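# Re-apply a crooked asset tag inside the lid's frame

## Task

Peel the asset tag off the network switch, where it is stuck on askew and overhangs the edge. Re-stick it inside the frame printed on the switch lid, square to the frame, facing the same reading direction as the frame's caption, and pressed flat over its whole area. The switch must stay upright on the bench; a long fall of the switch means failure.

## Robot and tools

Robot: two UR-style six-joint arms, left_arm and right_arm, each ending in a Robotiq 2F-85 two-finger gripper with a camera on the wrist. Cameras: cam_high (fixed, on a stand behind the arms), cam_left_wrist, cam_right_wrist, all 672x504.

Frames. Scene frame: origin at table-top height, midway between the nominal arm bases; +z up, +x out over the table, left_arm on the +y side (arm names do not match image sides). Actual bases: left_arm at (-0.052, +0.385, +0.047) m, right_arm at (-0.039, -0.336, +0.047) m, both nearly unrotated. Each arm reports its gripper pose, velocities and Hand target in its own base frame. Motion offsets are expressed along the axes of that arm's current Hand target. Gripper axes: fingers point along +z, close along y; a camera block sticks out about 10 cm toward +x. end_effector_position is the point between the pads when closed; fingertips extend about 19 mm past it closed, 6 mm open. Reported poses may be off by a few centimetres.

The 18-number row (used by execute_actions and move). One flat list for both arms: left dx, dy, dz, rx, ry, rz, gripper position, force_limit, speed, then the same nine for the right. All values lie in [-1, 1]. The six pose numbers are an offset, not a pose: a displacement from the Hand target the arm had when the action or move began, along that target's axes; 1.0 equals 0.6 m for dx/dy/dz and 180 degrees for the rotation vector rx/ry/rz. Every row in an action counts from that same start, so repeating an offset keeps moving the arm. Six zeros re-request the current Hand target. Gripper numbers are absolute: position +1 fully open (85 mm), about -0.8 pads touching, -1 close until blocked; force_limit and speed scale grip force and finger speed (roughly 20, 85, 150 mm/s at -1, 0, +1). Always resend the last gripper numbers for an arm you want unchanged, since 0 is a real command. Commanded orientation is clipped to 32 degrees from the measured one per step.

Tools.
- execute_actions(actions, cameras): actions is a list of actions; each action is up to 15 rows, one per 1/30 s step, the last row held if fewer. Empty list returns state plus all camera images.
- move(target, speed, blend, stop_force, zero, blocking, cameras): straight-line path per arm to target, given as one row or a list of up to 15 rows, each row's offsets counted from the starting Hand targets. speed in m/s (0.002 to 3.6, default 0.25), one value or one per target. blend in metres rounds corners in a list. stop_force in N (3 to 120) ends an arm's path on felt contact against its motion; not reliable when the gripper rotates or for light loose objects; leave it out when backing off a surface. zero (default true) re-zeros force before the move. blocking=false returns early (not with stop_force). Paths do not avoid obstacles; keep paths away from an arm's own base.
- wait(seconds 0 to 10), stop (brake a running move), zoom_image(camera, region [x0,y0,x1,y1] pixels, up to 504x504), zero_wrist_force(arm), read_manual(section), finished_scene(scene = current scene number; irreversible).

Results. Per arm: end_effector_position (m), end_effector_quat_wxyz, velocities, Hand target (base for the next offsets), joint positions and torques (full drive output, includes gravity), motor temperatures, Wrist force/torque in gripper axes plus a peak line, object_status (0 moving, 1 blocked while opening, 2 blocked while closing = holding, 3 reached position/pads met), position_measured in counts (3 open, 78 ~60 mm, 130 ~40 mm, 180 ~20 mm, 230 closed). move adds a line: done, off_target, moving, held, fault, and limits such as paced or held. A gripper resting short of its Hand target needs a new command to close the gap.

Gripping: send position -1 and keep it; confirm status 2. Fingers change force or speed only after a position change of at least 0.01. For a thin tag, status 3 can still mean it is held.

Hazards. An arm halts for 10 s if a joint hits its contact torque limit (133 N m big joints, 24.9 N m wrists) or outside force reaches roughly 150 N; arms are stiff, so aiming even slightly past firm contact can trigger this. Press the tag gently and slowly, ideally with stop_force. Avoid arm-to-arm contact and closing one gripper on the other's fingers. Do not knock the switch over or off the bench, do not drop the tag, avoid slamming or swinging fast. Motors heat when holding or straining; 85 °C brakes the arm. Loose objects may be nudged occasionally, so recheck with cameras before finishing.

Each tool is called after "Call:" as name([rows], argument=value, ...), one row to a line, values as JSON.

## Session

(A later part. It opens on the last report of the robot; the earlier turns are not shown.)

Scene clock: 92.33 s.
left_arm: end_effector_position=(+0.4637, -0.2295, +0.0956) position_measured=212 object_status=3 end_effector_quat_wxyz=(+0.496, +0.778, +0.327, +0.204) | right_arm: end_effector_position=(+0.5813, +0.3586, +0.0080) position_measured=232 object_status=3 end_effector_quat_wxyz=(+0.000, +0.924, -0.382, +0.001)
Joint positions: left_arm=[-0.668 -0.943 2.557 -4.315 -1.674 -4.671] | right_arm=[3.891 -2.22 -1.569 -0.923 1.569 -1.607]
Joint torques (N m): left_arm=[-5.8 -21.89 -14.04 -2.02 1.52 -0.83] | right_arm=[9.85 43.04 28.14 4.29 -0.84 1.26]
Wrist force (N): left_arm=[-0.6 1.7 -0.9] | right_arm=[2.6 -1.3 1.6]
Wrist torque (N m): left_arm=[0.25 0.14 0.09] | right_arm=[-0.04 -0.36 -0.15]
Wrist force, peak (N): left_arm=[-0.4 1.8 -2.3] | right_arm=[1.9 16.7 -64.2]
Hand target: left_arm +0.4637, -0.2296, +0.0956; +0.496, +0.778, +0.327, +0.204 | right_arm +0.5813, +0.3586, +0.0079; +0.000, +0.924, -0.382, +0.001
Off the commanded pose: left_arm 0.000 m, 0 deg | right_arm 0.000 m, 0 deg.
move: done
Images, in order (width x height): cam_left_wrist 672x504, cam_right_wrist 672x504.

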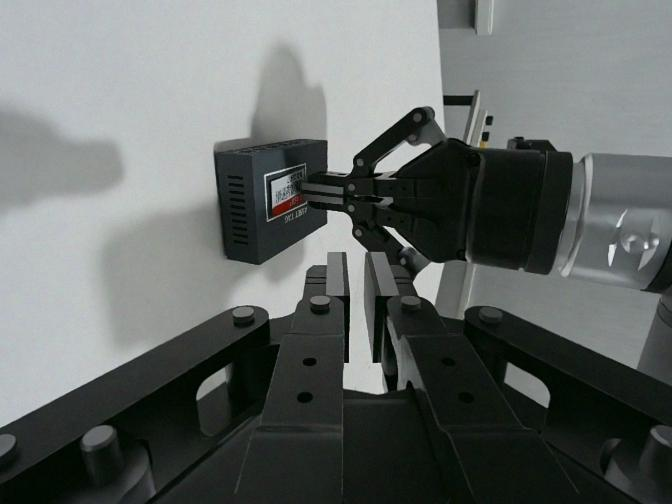

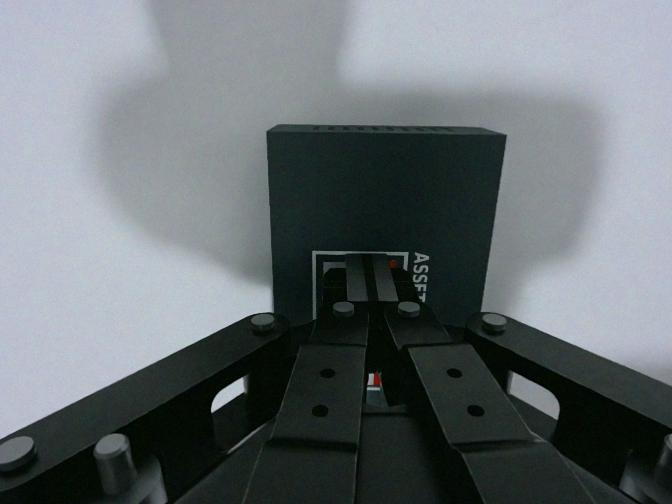

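Call:
move(target=[0,0,0,0,0,0,-0.66,0,-1,0,0,0.014,0,0,0,-1,0,0], speed=0.02, stop_force=15)

Call:
move([
  [0,0,0,0,0,0,-0.66,0,-1,0,0,-0.006,0,0,0,-1,0,0],
  [0,0,0,0,0,0,-0.66,0,-1,-0.0183,0,-0.006,0,0,0,-1,0,0],
], speed=0.06, blend=0.001)

Call:
move(target=[0,0,0,0,0,0,-0.66,0,-1,0,0,0.014,0,0,0,-1,0,0], speed=0.02, stop_force=15)

Call:
move([
  [0,0,0,0,0,0,-0.66,0,-1,0,0,-0.006,0,0,0,-1,0,0],
  [0,0,0,0,0,0,-0.66,0,-1,-0.0183,0,-0.006,0,0,0,-1,0,0],
], speed=0.06, blend=0.001)

Call:
move(target=[0,0,0,0,0,0,-0.66,0,-1,0,0,0.014,0,0,0,-1,0,0], speed=0.02, stop_force=15, cameras=["cam_left_wrist","cam_right_wrist"])

Scene clock: 94.23 s.
left_arm: end_effector_position=(+0.4637, -0.2296, +0.0956) position_measured=212 object_status=3 end_effector_quat_wxyz=(+0.496, +0.778, +0.327, +0.204) | right_arm: end_effector_position=(+0.5813, +0.3586, +0.0041) position_measured=232 object_status=3 end_effector_quat_wxyz=(+0.000, +0.924, -0.382, +0.001)
Joint positions: left_arm=[-0.668 -0.943 2.557 -4.315 -1.674 -4.671] | right_arm=[3.891 -2.225 -1.571 -0.915 1.569 -1.607]
Joint torques (N m): left_arm=[-6.12 -18.36 -16.93 -3.54 1.46 -1.78] | right_arm=[8.57 36.68 27.65 1.72 -0.65 1.02]
Wrist force (N): left_arm=[-0.4 1.6 -0.8] | right_arm=[1.9 3.6 -16.1]
Wrist torque (N m): left_arm=[0.22 0.11 0.10] | right_arm=[-0.10 -0.32 -0.16]
Wrist force, peak (N): left_arm=[-0.8 2.1 -0.9] | right_arm=[1.1 13.6 -40.3]
Hand target: left_arm +0.4637, -0.2296, +0.0956; +0.496, +0.778, +0.327, +0.204 | right_arm +0.5813, +0.3586, +0.0041; +0.000, +0.924, -0.382, +0.001 (not the last commanded pose)
Off the commanded pose: left_arm 0.000 m, 0 deg | right_arm 0.005 m, 0 deg.
move: contact (right_arm)

Scene clock: 94.97 s.
left_arm: end_effector_position=(+0.4637, -0.2296, +0.0956) position_measured=212 object_status=3 end_effector_quat_wxyz=(+0.496, +0.778, +0.327, +0.204) | right_arm: end_effector_position=(+0.5734, +0.3665, +0.0077) position_measured=232 object_status=3 end_effector_quat_wxyz=(+0.000, +0.924, -0.382, +0.001)
Joint positions: left_arm=[-0.668 -0.943 2.557 -4.315 -1.674 -4.671] | right_arm=[3.908 -2.215 -1.578 -0.918 1.569 -1.59]
Joint torques (N m): left_arm=[-6.32 -18.02 -15.89 -3.53 1.57 -1.7] | right_arm=[-10.6 44.07 21.79 3.32 -1.04 -1.56]
Wrist force (N): left_arm=[-0.3 2.0 -0.8] | right_arm=[2.3 -1.1 1.2]
Wrist torque (N m): left_arm=[0.29 0.10 0.10] | right_arm=[0.01 -0.31 -0.30]
Wrist force, peak (N): left_arm=[-0.9 1.8 -1.0] | right_arm=[2.0 3.5 -16.3]
Hand target: left_arm +0.4637, -0.2296, +0.0956; +0.496, +0.778, +0.327, +0.204 | right_arm +0.5736, +0.3664, +0.0077; +0.000, +0.924, -0.382, +0.001
Off the commanded pose: left_arm 0.000 m, 0 deg | right_arm 0.000 m, 0 deg.
move: done

Scene clock: 96.20 s.
left_arm: end_effector_position=(+0.4637, -0.2296, +0.0956) position_measured=212 object_status=3 end_effector_quat_wxyz=(+0.496, +0.778, +0.327, +0.204) | right_arm: end_effector_position=(+0.5736, +0.3664, +0.0041) position_measured=232 object_status=3 end_effector_quat_wxyz=(+0.000, +0.924, -0.382, +0.001)
Joint positions: left_arm=[-0.668 -0.943 2.557 -4.315 -1.674 -4.671] | right_arm=[3.908 -2.22 -1.58 -0.911 1.569 -1.591]
Joint torques (N m): left_arm=[-5.65 -18.24 -16.48 -3.53 1.55 -1.69] | right_arm=[0.43 33.71 27.63 1.51 -1.6 -1.54]
Wrist force (N): left_arm=[-0.6 1.8 -1.0] | right_arm=[-1.3 2.8 -16.7]
Wrist torque (N m): left_arm=[0.26 0.14 0.10] | right_arm=[-0.18 -0.10 -0.28]
Wrist force, peak (N): left_arm=[-0.8 2.0 -1.0] | right_arm=[-1.7 14.4 -43.1]
Hand target: left_arm +0.4637, -0.2296, +0.0956; +0.496, +0.778, +0.327, +0.204 | right_arm +0.5736, +0.3664, +0.0041; +0.000, +0.924, -0.382, +0.001 (not the last commanded pose)
Off the commanded pose: left_arm 0.000 m, 0 deg | right_arm 0.005 m, 0 deg.
move: contact (right_arm)

Scene clock: 96.93 s.
left_arm: end_effector_position=(+0.4637, -0.2296, +0.0956) position_measured=212 object_status=3 end_effector_quat_wxyz=(+0.496, +0.778, +0.327, +0.204) | right_arm: end_effector_position=(+0.5657, +0.3743, +0.0077) position_measured=232 object_status=3 end_effector_quat_wxyz=(+0.000, +0.924, -0.382, +0.001)
Joint positions: left_arm=[-0.668 -0.943 2.557 -4.315 -1.674 -4.671] | right_arm=[3.925 -2.211 -1.585 -0.915 1.569 -1.574]
Joint torques (N m): left_arm=[-6.41 -18.11 -16.28 -3.65 1.46 -1.72] | right_arm=[-10.03 44.48 20.13 3.41 -1.67 -1.56]
Wrist force (N): left_arm=[-0.6 1.8 -0.9] | right_arm=[1.4 -1.6 1.1]
Wrist torque (N m): left_arm=[0.25 0.13 0.10] | right_arm=[-0.07 -0.17 -0.30]
Wrist force, peak (N): left_arm=[-0.7 1.9 -1.1] | right_arm=[-1.4 3.0 -16.3]
Hand target: left_arm +0.4637, -0.2296, +0.0956; +0.496, +0.778, +0.327, +0.204 | right_arm +0.5658, +0.3742, +0.0077; +0.000, +0.924, -0.382, +0.001
Off the commanded pose: left_arm 0.000 m, 0 deg | right_arm 0.000 m, 0 deg.
move: done

Scene clock: 98.17 s.
left_arm: end_effector_position=(+0.4637, -0.2296, +0.0956) position_measured=212 object_status=3 end_effector_quat_wxyz=(+0.496, +0.778, +0.327, +0.204) | right_arm: end_effector_position=(+0.5658, +0.3742, +0.0041) position_measured=232 object_status=3 end_effector_quat_wxyz=(+0.000, +0.924, -0.382, +0.001)
Joint positions: left_arm=[-0.668 -0.943 2.557 -4.315 -1.674 -4.671] | right_arm=[3.924 -2.216 -1.587 -0.907 1.569 -1.574]
Joint torques (N m): left_arm=[-5.83 -18.07 -16.08 -3.47 1.43 -1.7] | right_arm=[0.18 32.29 27.38 1.53 -1.55 -1.6]
Wrist force (N): left_arm=[-0.7 1.8 -0.9] | right_arm=[-1.7 3.3 -16.6]
Wrist torque (N m): left_arm=[0.26 0.15 0.10] | right_arm=[-0.15 -0.03 -0.28]
Wrist force, peak (N): left_arm=[-0.6 2.0 -1.0] | right_arm=[-2.9 14.5 -43.1]
Hand target: left_arm +0.4637, -0.2296, +0.0956; +0.496, +0.778, +0.327, +0.204 | right_arm +0.5658, +0.3743, +0.0041; +0.000, +0.924, -0.382, +0.001 (not the last commanded pose)
Off the commanded pose: left_arm 0.000 m, 0 deg | right_arm 0.005 m, 0 deg.
move: contact (right_arm)
Images, in order (width x height): cam_left_wrist 672x504, cam_right_wrist 672x504.

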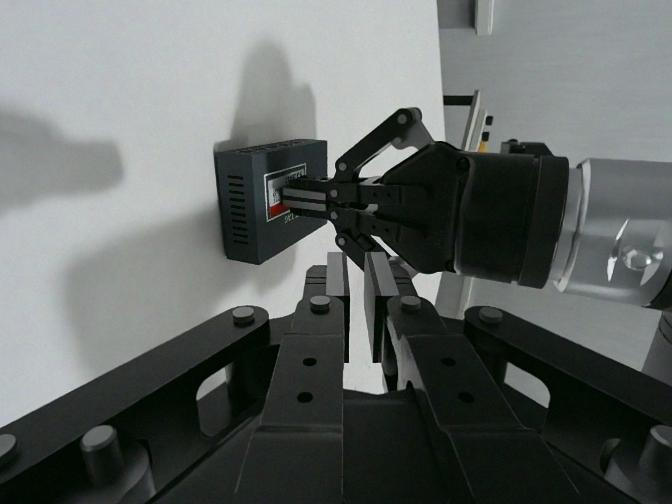

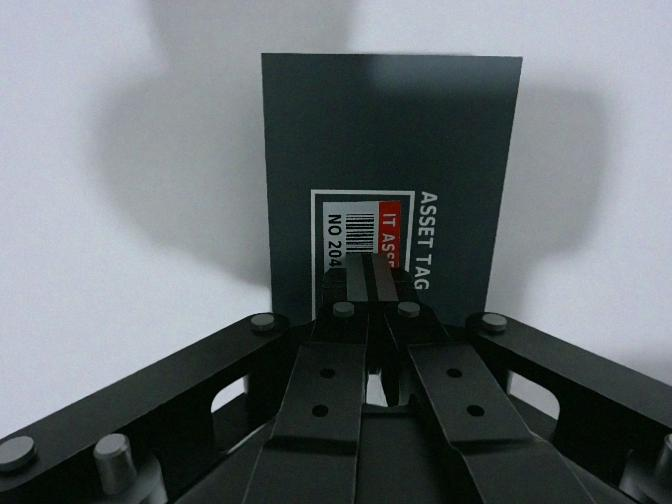

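Call:
move([
  [0,0,0,0,0,0,-0.66,0,-1,0,0,-0.006,0,0,0,-1,0,0],
  [0,0,0,0,0,0,-0.66,0,-1,-0.0183,0,-0.006,0,0,0,-1,0,0],
], speed=0.06, blend=0.001)

Call:
move(target=[0,0,0,0,0,0,-0.66,0,-1,0,0,0.014,0,0,0,-1,0,0], speed=0.02, stop_force=15)

Call:
move([
  [0,0,0,0,0,0,-0.66,0,-1,0,0,-0.006,0,0,0,-1,0,0],
  [0,0,0,0,0,0,-0.66,0,-1,0,0.0117,-0.006,0,0,0,-1,0,0],
], speed=0.06, blend=0.001)

Call:
move(target=[0,0,0,0,0,0,-0.66,0,-1,0,0,0.014,0,0,0,-1,0,0], speed=0.02, stop_force=15)

Call:
move([
  [0,0,0,0,0,0,-0.66,0,-1,0,0,-0.006,0,0,0,-1,0,0],
  [0,0,0,0,0,0,-0.66,0,-1,0,-0.0233,-0.006,0,0,0,-1,0,0],
], speed=0.06, blend=0.001)

Call:
move(target=[0,0,0,0,0,0,-0.66,0,-1,0,0,0.014,0,0,0,-1,0,0], speed=0.02, stop_force=15)

Call:
move([
  [0,0,0,0,0,0,-0.66,0,-1,0,0,-0.006,0,0,0,-1,0,0],
  [0,0,0,0,0,0,-0.66,0,-1,0.03,0,-0.006,0,0,0,-1,0,0],
], speed=0.06, blend=0.001)

Call:
move(target=[0,0,0,0,0,0,-0.66,0,-1,0,0,0.014,0,0,0,-1,0,0], speed=0.02, stop_force=15)

Call:
move([
  [0,0,0,0,0,0,-0.66,0,-1,0,0,-0.006,0,0,0,-1,0,0],
  [0,0,0,0,0,0,-0.66,0,-1,0.03,0,-0.006,0,0,0,-1,0,0],
], speed=0.06, blend=0.001)

Call:
move(target=[0,0,0,0,0,0,-0.66,0,-1,0,0,0.014,0,0,0,-1,0,0], speed=0.02, stop_force=15)

Call:
move([
  [0,0,0,0,0,0,-0.66,0,-1,0,0,-0.006,0,0,0,-1,0,0],
  [0,0,0,0,0,0,-0.66,0,-1,0,0.0233,-0.006,0,0,0,-1,0,0],
], speed=0.06, blend=0.001)

Call:
move(target=[0,0,0,0,0,0,-0.66,0,-1,0,0,0.014,0,0,0,-1,0,0], speed=0.02, stop_force=15)

Call:
move([
  [0,0,0,0,0,0,-0.66,0,-1,0,0,-0.006,0,0,0,-1,0,0],
  [0,0,0,0,0,0,-0.66,0,-1,-0.03,0,-0.006,0,0,0,-1,0,0],
], speed=0.06, blend=0.001)

Call:
move(target=[0,0,0,0,0,0,-0.66,0,-1,0,0,0.014,0,0,0,-1,0,0], speed=0.02, stop_force=15)

Call:
move([
  [0,0,0,0,0,0,-0.66,0,-1,0,0,-0.02,0,0,0,-1,0,0],
  [0,0,0,0,0,0,-0.66,0,-1,0.09,0,-0.17,0,0,0,0,0,0],
], speed=0.15, blend=0.004, cameras=["cam_left_wrist","cam_right_wrist"])

Call:
zoom_image(camera="cam_right_wrist", region=[230, 130, 520, 350])

Call:
zoom_image(camera="cam_left_wrist", region=[190, 120, 350, 280])

Scene clock: 100.17 s.
left_arm: end_effector_position=(+0.4637, -0.2296, +0.0956) position_measured=212 object_status=3 end_effector_quat_wxyz=(+0.496, +0.778, +0.327, +0.204) | right_arm: end_effector_position=(+0.5579, +0.3821, +0.0077) position_measured=232 object_status=3 end_effector_quat_wxyz=(+0.000, +0.924, -0.382, +0.001)
Joint positions: left_arm=[-0.668 -0.943 2.557 -4.315 -1.674 -4.671] | right_arm=[3.941 -2.207 -1.593 -0.911 1.569 -1.557]
Joint torques (N m): left_arm=[-6.14 -17.82 -16.17 -3.59 1.51 -1.58] | right_arm=[-9.64 44.93 19.85 3.43 -1.65 -1.56]
Wrist force (N): left_arm=[-0.5 1.4 -0.8] | right_arm=[1.0 -1.0 0.8]
Wrist torque (N m): left_arm=[0.20 0.12 0.10] | right_arm=[0.02 -0.10 -0.30]
Wrist force, peak (N): left_arm=[-0.6 2.0 -1.0] | right_arm=[-1.8 3.3 -16.8]
Hand target: left_arm +0.4637, -0.2296, +0.0956; +0.496, +0.778, +0.327, +0.204 | right_arm +0.5580, +0.3820, +0.0077; +0.000, +0.924, -0.382, +0.001
Off the commanded pose: left_arm 0.000 m, 0 deg | right_arm 0.000 m, 0 deg.
move: done

Scene clock: 101.40 s.
left_arm: end_effector_position=(+0.4637, -0.2296, +0.0956) position_measured=212 object_status=3 end_effector_quat_wxyz=(+0.496, +0.778, +0.327, +0.204) | right_arm: end_effector_position=(+0.5581, +0.3821, +0.0041) position_measured=232 object_status=3 end_effector_quat_wxyz=(+0.000, +0.924, -0.382, +0.001)
Joint positions: left_arm=[-0.668 -0.943 2.557 -4.315 -1.674 -4.671] | right_arm=[3.941 -2.212 -1.595 -0.904 1.569 -1.558]
Joint torques (N m): left_arm=[-6.1 -18.22 -16.25 -3.49 1.55 -1.62] | right_arm=[0.15 32.73 26.9 1.71 -1.79 -1.49]
Wrist force (N): left_arm=[-0.4 1.8 -0.9] | right_arm=[-0.7 3.6 -16.1]
Wrist torque (N m): left_arm=[0.25 0.11 0.10] | right_arm=[-0.12 -0.14 -0.28]
Wrist force, peak (N): left_arm=[-0.8 1.9 -1.1] | right_arm=[-3.4 14.4 -42.7]
Hand target: left_arm +0.4637, -0.2296, +0.0956; +0.496, +0.778, +0.327, +0.204 | right_arm +0.5581, +0.3821, +0.0041; +0.000, +0.924, -0.382, +0.001 (not the last commanded pose)
Off the commanded pose: left_arm 0.000 m, 0 deg | right_arm 0.005 m, 0 deg.
move: contact (right_arm)

Scene clock: 102.13 s.
left_arm: end_effector_position=(+0.4637, -0.2296, +0.0956) position_measured=212 object_status=3 end_effector_quat_wxyz=(+0.496, +0.778, +0.327, +0.204) | right_arm: end_effector_position=(+0.5530, +0.3770, +0.0077) position_measured=232 object_status=3 end_effector_quat_wxyz=(+0.000, +0.924, -0.382, +0.001)
Joint positions: left_arm=[-0.668 -0.943 2.557 -4.315 -1.674 -4.671] | right_arm=[3.941 -2.194 -1.616 -0.9 1.569 -1.558]
Joint torques (N m): left_arm=[-5.8 -17.98 -16.78 -3.42 1.45 -1.76] | right_arm=[9.44 38.52 30.36 1.74 -1.43 1.6]
Wrist force (N): left_arm=[-0.5 2.0 -0.6] | right_arm=[1.1 -1.1 1.6]
Wrist torque (N m): left_arm=[0.28 0.12 0.10] | right_arm=[0.00 -0.12 -0.27]
Wrist force, peak (N): left_arm=[-0.2 2.1 -0.9] | right_arm=[-0.8 3.8 -16.3]
Hand target: left_arm +0.4637, -0.2296, +0.0956; +0.496, +0.778, +0.327, +0.204 | right_arm +0.5531, +0.3771, +0.0077; +0.000, +0.924, -0.382, +0.001
Off the commanded pose: left_arm 0.000 m, 0 deg | right_arm 0.000 m, 0 deg.
move: done

Scene clock: 103.37 s.
left_arm: end_effector_position=(+0.4637, -0.2296, +0.0956) position_measured=212 object_status=3 end_effector_quat_wxyz=(+0.496, +0.778, +0.327, +0.204) | right_arm: end_effector_position=(+0.5532, +0.3772, +0.0041) position_measured=232 object_status=3 end_effector_quat_wxyz=(-0.001, +0.924, -0.382, +0.001)
Joint positions: left_arm=[-0.668 -0.943 2.557 -4.315 -1.674 -4.671] | right_arm=[3.941 -2.199 -1.618 -0.893 1.569 -1.558]
Joint torques (N m): left_arm=[-5.81 -18.46 -16.56 -3.39 1.33 -1.63] | right_arm=[8.79 35.04 27.22 2.43 -1.42 1.49]
Wrist force (N): left_arm=[-0.9 1.5 -1.1] | right_arm=[0.6 3.0 -15.0]
Wrist torque (N m): left_arm=[0.21 0.18 0.10] | right_arm=[-0.18 -0.13 -0.28]
Wrist force, peak (N): left_arm=[-0.6 2.1 -0.7] | right_arm=[-1.1 13.7 -41.4]
Hand target: left_arm +0.4637, -0.2296, +0.0956; +0.496, +0.778, +0.327, +0.204 | right_arm +0.5532, +0.3772, +0.0041; -0.001, +0.924, -0.382, +0.001 (not the last commanded pose)
Off the commanded pose: left_arm 0.000 m, 0 deg | right_arm 0.005 m, 0 deg.
move: contact (right_arm)

Scene clock: 104.13 s.
left_arm: end_effector_position=(+0.4637, -0.2296, +0.0956) position_measured=212 object_status=3 end_effector_quat_wxyz=(+0.496, +0.778, +0.327, +0.204) | right_arm: end_effector_position=(+0.5631, +0.3871, +0.0077) position_measured=232 object_status=3 end_effector_quat_wxyz=(+0.000, +0.924, -0.382, +0.001)
Joint positions: left_arm=[-0.668 -0.943 2.557 -4.315 -1.674 -4.671] | right_arm=[3.941 -2.22 -1.568 -0.922 1.569 -1.558]
Joint torques (N m): left_arm=[-5.88 -18.12 -15.98 -3.43 1.46 -1.66] | right_arm=[-10.77 54.81 10.61 4.24 -1.26 -1.86]
Wrist force (N): left_arm=[-0.4 1.8 -1.0] | right_arm=[1.3 -1.9 1.6]
Wrist torque (N m): left_arm=[0.26 0.11 0.10] | right_arm=[-0.13 -0.15 -0.26]
Wrist force, peak (N): left_arm=[-0.7 2.0 -1.1] | right_arm=[0.8 2.9 -15.2]
Hand target: left_arm +0.4637, -0.2296, +0.0956; +0.496, +0.778, +0.327, +0.204 | right_arm +0.5630, +0.3871, +0.0077; -0.001, +0.924, -0.382, +0.001
Off the commanded pose: left_arm 0.000 m, 0 deg | right_arm 0.000 m, 0 deg.
move: done

Scene clock: 105.37 s.
left_arm: end_effector_position=(+0.4637, -0.2296, +0.0956) position_measured=212 object_status=3 end_effector_quat_wxyz=(+0.496, +0.778, +0.327, +0.204) | right_arm: end_effector_position=(+0.5631, +0.3871, +0.0041) position_measured=232 object_status=3 end_effector_quat_wxyz=(-0.001, +0.924, -0.382, +0.001)
Joint positions: left_arm=[-0.668 -0.943 2.557 -4.315 -1.674 -4.671] | right_arm=[3.941 -2.225 -1.571 -0.914 1.569 -1.558]
Joint torques (N m): left_arm=[-5.84 -18.76 -16.39 -3.44 1.4 -1.67] | right_arm=[-6.56 33.49 26.9 1.82 -1.05 -1.71]
Wrist force (N): left_arm=[-0.6 1.9 -0.9] | right_arm=[-0.1 2.0 -15.2]
Wrist torque (N m): left_arm=[0.27 0.13 0.10] | right_arm=[-0.27 -0.15 -0.25]
Wrist force, peak (N): left_arm=[-0.6 2.0 -0.7] | right_arm=[-2.7 11.8 -39.4]
Hand target: left_arm +0.4637, -0.2296, +0.0956; +0.496, +0.778, +0.327, +0.204 | right_arm +0.5631, +0.3871, +0.0041; -0.001, +0.924, -0.382, +0.001 (not the last commanded pose)
Off the commanded pose: left_arm 0.000 m, 0 deg | right_arm 0.005 m, 0 deg.
move: contact (right_arm)

Scene clock: 106.10 s.
left_arm: end_effector_position=(+0.4637, -0.2296, +0.0956) position_measured=212 object_status=3 end_effector_quat_wxyz=(+0.496, +0.778, +0.327, +0.204) | right_arm: end_effector_position=(+0.5760, +0.3743, +0.0078) position_measured=232 object_status=3 end_effector_quat_wxyz=(-0.001, +0.924, -0.382, +0.001) end_effector_velocity=(-0.002, +0.002, -0.001) end_effector_angular_velocity=(-0.001, +0.002, -0.001)
Joint positions: left_arm=[-0.668 -0.943 2.557 -4.315 -1.674 -4.671] | right_arm=[3.914 -2.227 -1.556 -0.927 1.569 -1.585]
Joint velocities: left_arm=[within noise] | right_arm=[0.004 0 -0.002 0 0.001 0.005]
Joint torques (N m): left_arm=[-5.79 -17.83 -15.96 -3.37 1.41 -1.61] | right_arm=[8.12 51.25 14.58 3.28 0.15 2.15]
Wrist force (N): left_arm=[-0.6 1.8 -0.9] | right_arm=[1.4 -2.1 1.5]
Wrist torque (N m): left_arm=[0.25 0.14 0.09] | right_arm=[-0.14 -0.18 -0.16]
Wrist force, peak (N): left_arm=[-0.6 2.0 -0.9] | right_arm=[0.0 2.1 -15.1]
Hand target: left_arm +0.4637, -0.2296, +0.0956; +0.496, +0.778, +0.327, +0.204 | right_arm +0.5758, +0.3744, +0.0077; -0.001, +0.924, -0.382, +0.001
Off the commanded pose: left_arm 0.000 m, 0 deg | right_arm 0.000 m, 0 deg.
move: done

Scene clock: 107.33 s.
left_arm: end_effector_position=(+0.4637, -0.2296, +0.0956) position_measured=212 object_status=3 end_effector_quat_wxyz=(+0.496, +0.778, +0.327, +0.204) | right_arm: end_effector_position=(+0.5759, +0.3744, +0.0041) position_measured=232 object_status=3 end_effector_quat_wxyz=(-0.001, +0.924, -0.382, +0.001)
Joint positions: left_arm=[-0.668 -0.943 2.557 -4.315 -1.674 -4.671] | right_arm=[3.914 -2.232 -1.558 -0.92 1.569 -1.585]
Joint torques (N m): left_arm=[-5.28 -18.41 -16.35 -3.38 1.38 -1.64] | right_arm=[4.23 35.39 27 1.85 -0.26 1.98]
Wrist force (N): left_arm=[-0.3 1.5 -0.9] | right_arm=[1.9 2.5 -15.5]
Wrist torque (N m): left_arm=[0.20 0.09 0.10] | right_arm=[-0.25 -0.24 -0.20]
Wrist force, peak (N): left_arm=[-0.5 2.0 -1.1] | right_arm=[0.4 12.3 -40.2]
Hand target: left_arm +0.4637, -0.2296, +0.0956; +0.496, +0.778, +0.327, +0.204 | right_arm +0.5759, +0.3744, +0.0041; -0.001, +0.924, -0.382, +0.001 (not the last commanded pose)
Off the commanded pose: left_arm 0.000 m, 0 deg | right_arm 0.005 m, 0 deg.
move: contact (right_arm)

Scene clock: 108.07 s.
left_arm: end_effector_position=(+0.4637, -0.2296, +0.0956) position_measured=212 object_status=3 end_effector_quat_wxyz=(+0.496, +0.778, +0.327, +0.204) | right_arm: end_effector_position=(+0.5888, +0.3616, +0.0078) position_measured=232 object_status=3 end_effector_quat_wxyz=(-0.001, +0.924, -0.382, +0.001) end_effector_velocity=(-0.001, +0.002, +0.000) end_effector_angular_velocity=(+0.001, +0.000, -0.001)
Joint positions: left_arm=[-0.668 -0.943 2.557 -4.315 -1.674 -4.671] | right_arm=[3.887 -2.235 -1.542 -0.934 1.569 -1.612]
Joint velocities: left_arm=[within noise] | right_arm=[0.003 0 0.001 0 0 0.005]
Joint torques (N m): left_arm=[-5.44 -18.27 -16.35 -3.29 1.52 -1.63] | right_arm=[9.11 52.52 11.88 3.42 0.15 2.53]
Wrist force (N): left_arm=[-0.4 1.7 -1.1] | right_arm=[1.6 -2.5 1.5]
Wrist torque (N m): left_arm=[0.24 0.12 0.09] | right_arm=[-0.22 -0.21 -0.16]
Wrist force, peak (N): left_arm=[-0.6 1.9 -0.9] | right_arm=[2.3 2.2 -15.3]
Hand target: left_arm +0.4637, -0.2296, +0.0956; +0.496, +0.778, +0.327, +0.204 | right_arm +0.5886, +0.3617, +0.0078; -0.001, +0.924, -0.382, +0.001
Off the commanded pose: left_arm 0.000 m, 0 deg | right_arm 0.000 m, 0 deg.
move: done

Scene clock: 109.30 s.
left_arm: end_effector_position=(+0.4637, -0.2296, +0.0956) position_measured=212 object_status=3 end_effector_quat_wxyz=(+0.496, +0.778, +0.327, +0.204) | right_arm: end_effector_position=(+0.5887, +0.3617, +0.0042) position_measured=232 object_status=3 end_effector_quat_wxyz=(-0.001, +0.924, -0.382, +0.001)
Joint positions: left_arm=[-0.668 -0.943 2.557 -4.315 -1.674 -4.671] | right_arm=[3.887 -2.24 -1.544 -0.926 1.569 -1.611]
Joint torques (N m): left_arm=[-5.32 -18.6 -15.98 -3.3 1.49 -1.66] | right_arm=[3.66 35.99 27.46 2.4 0.88 2.06]
Wrist force (N): left_arm=[-0.8 2.0 -1.0] | right_arm=[2.0 1.7 -14.0]
Wrist torque (N m): left_arm=[0.29 0.18 0.10] | right_arm=[-0.23 -0.30 -0.21]
Wrist force, peak (N): left_arm=[-0.7 2.1 -0.8] | right_arm=[1.1 9.9 -36.8]
Hand target: left_arm +0.4637, -0.2296, +0.0956; +0.496, +0.778, +0.327, +0.204 | right_arm +0.5887, +0.3617, +0.0042; -0.001, +0.924, -0.382, +0.001 (not the last commanded pose)
Off the commanded pose: left_arm 0.000 m, 0 deg | right_arm 0.005 m, 0 deg.
move: contact (right_arm)

Scene clock: 110.07 s.
left_arm: end_effector_position=(+0.4637, -0.2296, +0.0956) position_measured=212 object_status=3 end_effector_quat_wxyz=(+0.496, +0.778, +0.327, +0.204) | right_arm: end_effector_position=(+0.5788, +0.3517, +0.0077) position_measured=232 object_status=3 end_effector_quat_wxyz=(-0.001, +0.924, -0.382, +0.001)
Joint positions: left_arm=[-0.668 -0.943 2.557 -4.315 -1.674 -4.671] | right_arm=[3.886 -2.209 -1.59 -0.912 1.569 -1.612]
Joint torques (N m): left_arm=[-5.63 -18.63 -16.53 -3.29 1.48 -1.64] | right_arm=[-9.33 39.08 31.62 1.33 1.02 -1.61]
Wrist force (N): left_arm=[-0.7 1.7 -1.0] | right_arm=[2.0 -2.3 1.6]
Wrist torque (N m): left_arm=[0.24 0.16 0.10] | right_arm=[-0.19 -0.25 -0.15]
Wrist force, peak (N): left_arm=[-0.7 1.9 -1.0] | right_arm=[2.2 1.8 -13.9]
Hand target: left_arm +0.4637, -0.2296, +0.0956; +0.496, +0.778, +0.327, +0.204 | right_arm +0.5788, +0.3518, +0.0077; -0.001, +0.924, -0.382, +0.001
Off the commanded pose: left_arm 0.000 m, 0 deg | right_arm 0.000 m, 0 deg.
move: done

Scene clock: 111.33 s.
left_arm: end_effector_position=(+0.4637, -0.2296, +0.0956) position_measured=212 object_status=3 end_effector_quat_wxyz=(+0.496, +0.778, +0.327, +0.204) | right_arm: end_effector_position=(+0.5789, +0.3518, +0.0040) position_measured=232 object_status=3 end_effector_quat_wxyz=(-0.001, +0.924, -0.382, +0.001)
Joint positions: left_arm=[-0.668 -0.943 2.557 -4.315 -1.674 -4.671] | right_arm=[3.886 -2.214 -1.592 -0.904 1.569 -1.612]
Joint torques (N m): left_arm=[-5.57 -18.51 -15.88 -3.32 1.38 -1.63] | right_arm=[-5.25 29.99 26.09 1.44 0.82 -1.07]
Wrist force (N): left_arm=[-0.5 1.7 -0.8] | right_arm=[0.5 3.7 -18.7]
Wrist torque (N m): left_arm=[0.23 0.11 0.10] | right_arm=[-0.20 -0.31 -0.18]
Wrist force, peak (N): left_arm=[-0.6 2.0 -1.1] | right_arm=[-0.5 12.5 -43.3]
Hand target: left_arm +0.4637, -0.2296, +0.0956; +0.496, +0.778, +0.327, +0.204 | right_arm +0.5789, +0.3518, +0.0040; -0.001, +0.924, -0.382, +0.001 (not the last commanded pose)
Off the commanded pose: left_arm 0.000 m, 0 deg | right_arm 0.005 m, 0 deg.
move: contact (right_arm)

Scene clock: 112.07 s.
left_arm: end_effector_position=(+0.4637, -0.2296, +0.0956) position_measured=212 object_status=3 end_effector_quat_wxyz=(+0.496, +0.778, +0.327, +0.204) | right_arm: end_effector_position=(+0.5660, +0.3647, +0.0076) position_measured=232 object_status=3 end_effector_quat_wxyz=(-0.001, +0.924, -0.382, +0.001)
Joint positions: left_arm=[-0.668 -0.943 2.557 -4.315 -1.674 -4.671] | right_arm=[3.914 -2.201 -1.604 -0.905 1.569 -1.585]
Joint torques (N m): left_arm=[-5.51 -18.32 -16.23 -3.31 1.36 -1.63] | right_arm=[-9.93 39.73 27.18 3 -0.97 -1.53]
Wrist force (N): left_arm=[-0.4 1.9 -0.7] | right_arm=[2.4 -2.1 1.6]
Wrist torque (N m): left_arm=[0.27 0.11 0.10] | right_arm=[-0.15 -0.32 -0.29]
Wrist force, peak (N): left_arm=[-0.5 1.9 -1.0] | right_arm=[0.6 3.8 -18.6]
Hand target: left_arm +0.4637, -0.2296, +0.0956; +0.496, +0.778, +0.327, +0.204 | right_arm +0.5661, +0.3646, +0.0076; -0.001, +0.924, -0.382, +0.001
Off the commanded pose: left_arm 0.000 m, 0 deg | right_arm 0.000 m, 0 deg.
move: done

Scene clock: 113.30 s.
left_arm: end_effector_position=(+0.4637, -0.2296, +0.0956) position_measured=212 object_status=3 end_effector_quat_wxyz=(+0.496, +0.778, +0.327, +0.204) | right_arm: end_effector_position=(+0.5662, +0.3646, +0.0040) position_measured=232 object_status=3 end_effector_quat_wxyz=(-0.001, +0.924, -0.382, +0.001)
Joint positions: left_arm=[-0.668 -0.943 2.557 -4.315 -1.674 -4.671] | right_arm=[3.914 -2.207 -1.606 -0.898 1.569 -1.585]
Joint torques (N m): left_arm=[-5.11 -18.29 -16.6 -3.25 1.41 -1.51] | right_arm=[0.8 29.16 25.85 2.15 -1.36 -1.52]
Wrist force (N): left_arm=[-0.5 2.0 -0.8] | right_arm=[-0.7 4.0 -19.4]
Wrist torque (N m): left_arm=[0.28 0.12 0.09] | right_arm=[-0.22 -0.25 -0.25]
Wrist force, peak (N): left_arm=[-0.4 2.3 -0.8] | right_arm=[-2.0 15.2 -46.5]
Hand target: left_arm +0.4637, -0.2296, +0.0956; +0.496, +0.778, +0.327, +0.204 | right_arm +0.5662, +0.3647, +0.0040; -0.001, +0.924, -0.382, +0.001 (not the last commanded pose)
Off the commanded pose: left_arm 0.000 m, 0 deg | right_arm 0.005 m, 0 deg.
move: contact (right_arm)

Scene clock: 115.37 s.
left_arm: end_effector_position=(+0.4637, -0.2296, +0.0956) position_measured=212 object_status=3 end_effector_quat_wxyz=(+0.496, +0.778, +0.327, +0.204) | right_arm: end_effector_position=(+0.6041, +0.3264, +0.1061) position_measured=129 object_status=0 end_effector_quat_wxyz=(-0.001, +0.924, -0.382, +0.001)
Joint positions: left_arm=[-0.668 -0.943 2.557 -4.315 -1.674 -4.671] | right_arm=[3.833 -2.107 -1.468 -1.134 1.569 -1.666]
Joint torques (N m): left_arm=[-5.11 -18.29 -16.03 -3.26 1.22 -1.61] | right_arm=[9.71 38.82 12.11 1.69 1.47 2.03]
Wrist force (N): left_arm=[-0.5 1.5 -0.7] | right_arm=[3.2 -0.9 1.4]
Wrist torque (N m): left_arm=[0.22 0.13 0.10] | right_arm=[0.03 -0.46 -0.25]
Wrist force, peak (N): left_arm=[-0.6 2.0 -1.0] | right_arm=[-0.7 4.1 -19.0]
Hand target: left_arm +0.4637, -0.2296, +0.0956; +0.496, +0.778, +0.327, +0.204 | right_arm +0.6041, +0.3264, +0.1061; -0.001, +0.924, -0.382, +0.001
Off the commanded pose: left_arm 0.000 m, 0 deg | right_arm 0.000 m, 0 deg.
move: done
Images, in order (width x height): cam_left_wrist 672x504, cam_right_wrist 672x504.

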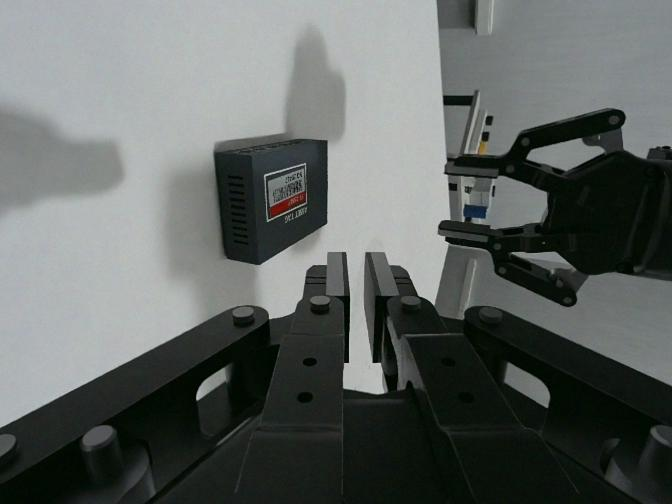

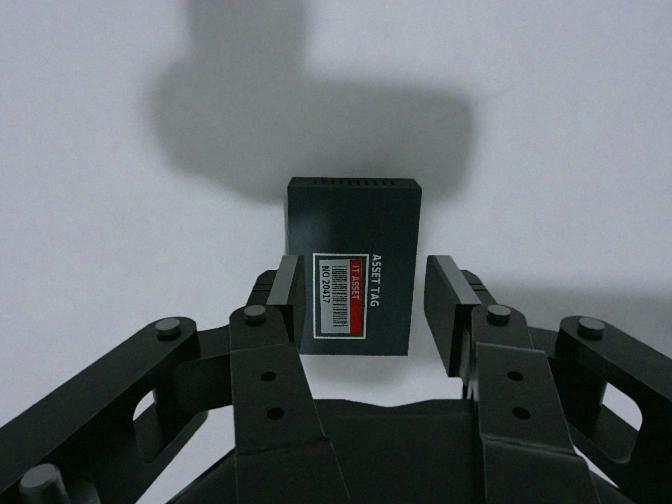

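Scaled by 1.738 from the camera's 672x504 image, which has a finer 960x720 frame.

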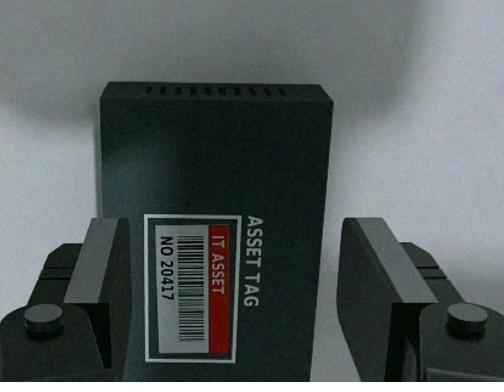

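Scaled by 3.150 from the camera's 672x504 image, which has a finer 960x720 frame.

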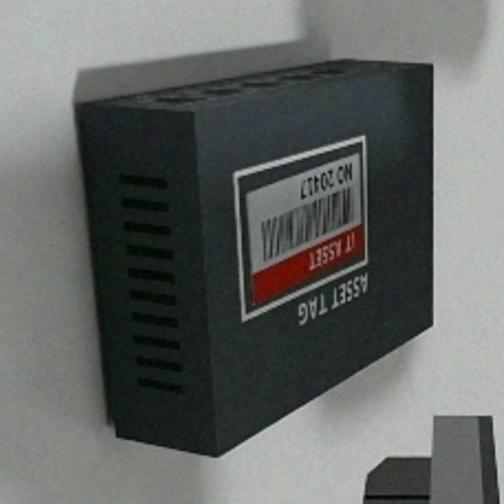

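Call:
finished_scene(scene=2)

The scene is finished: the task was done.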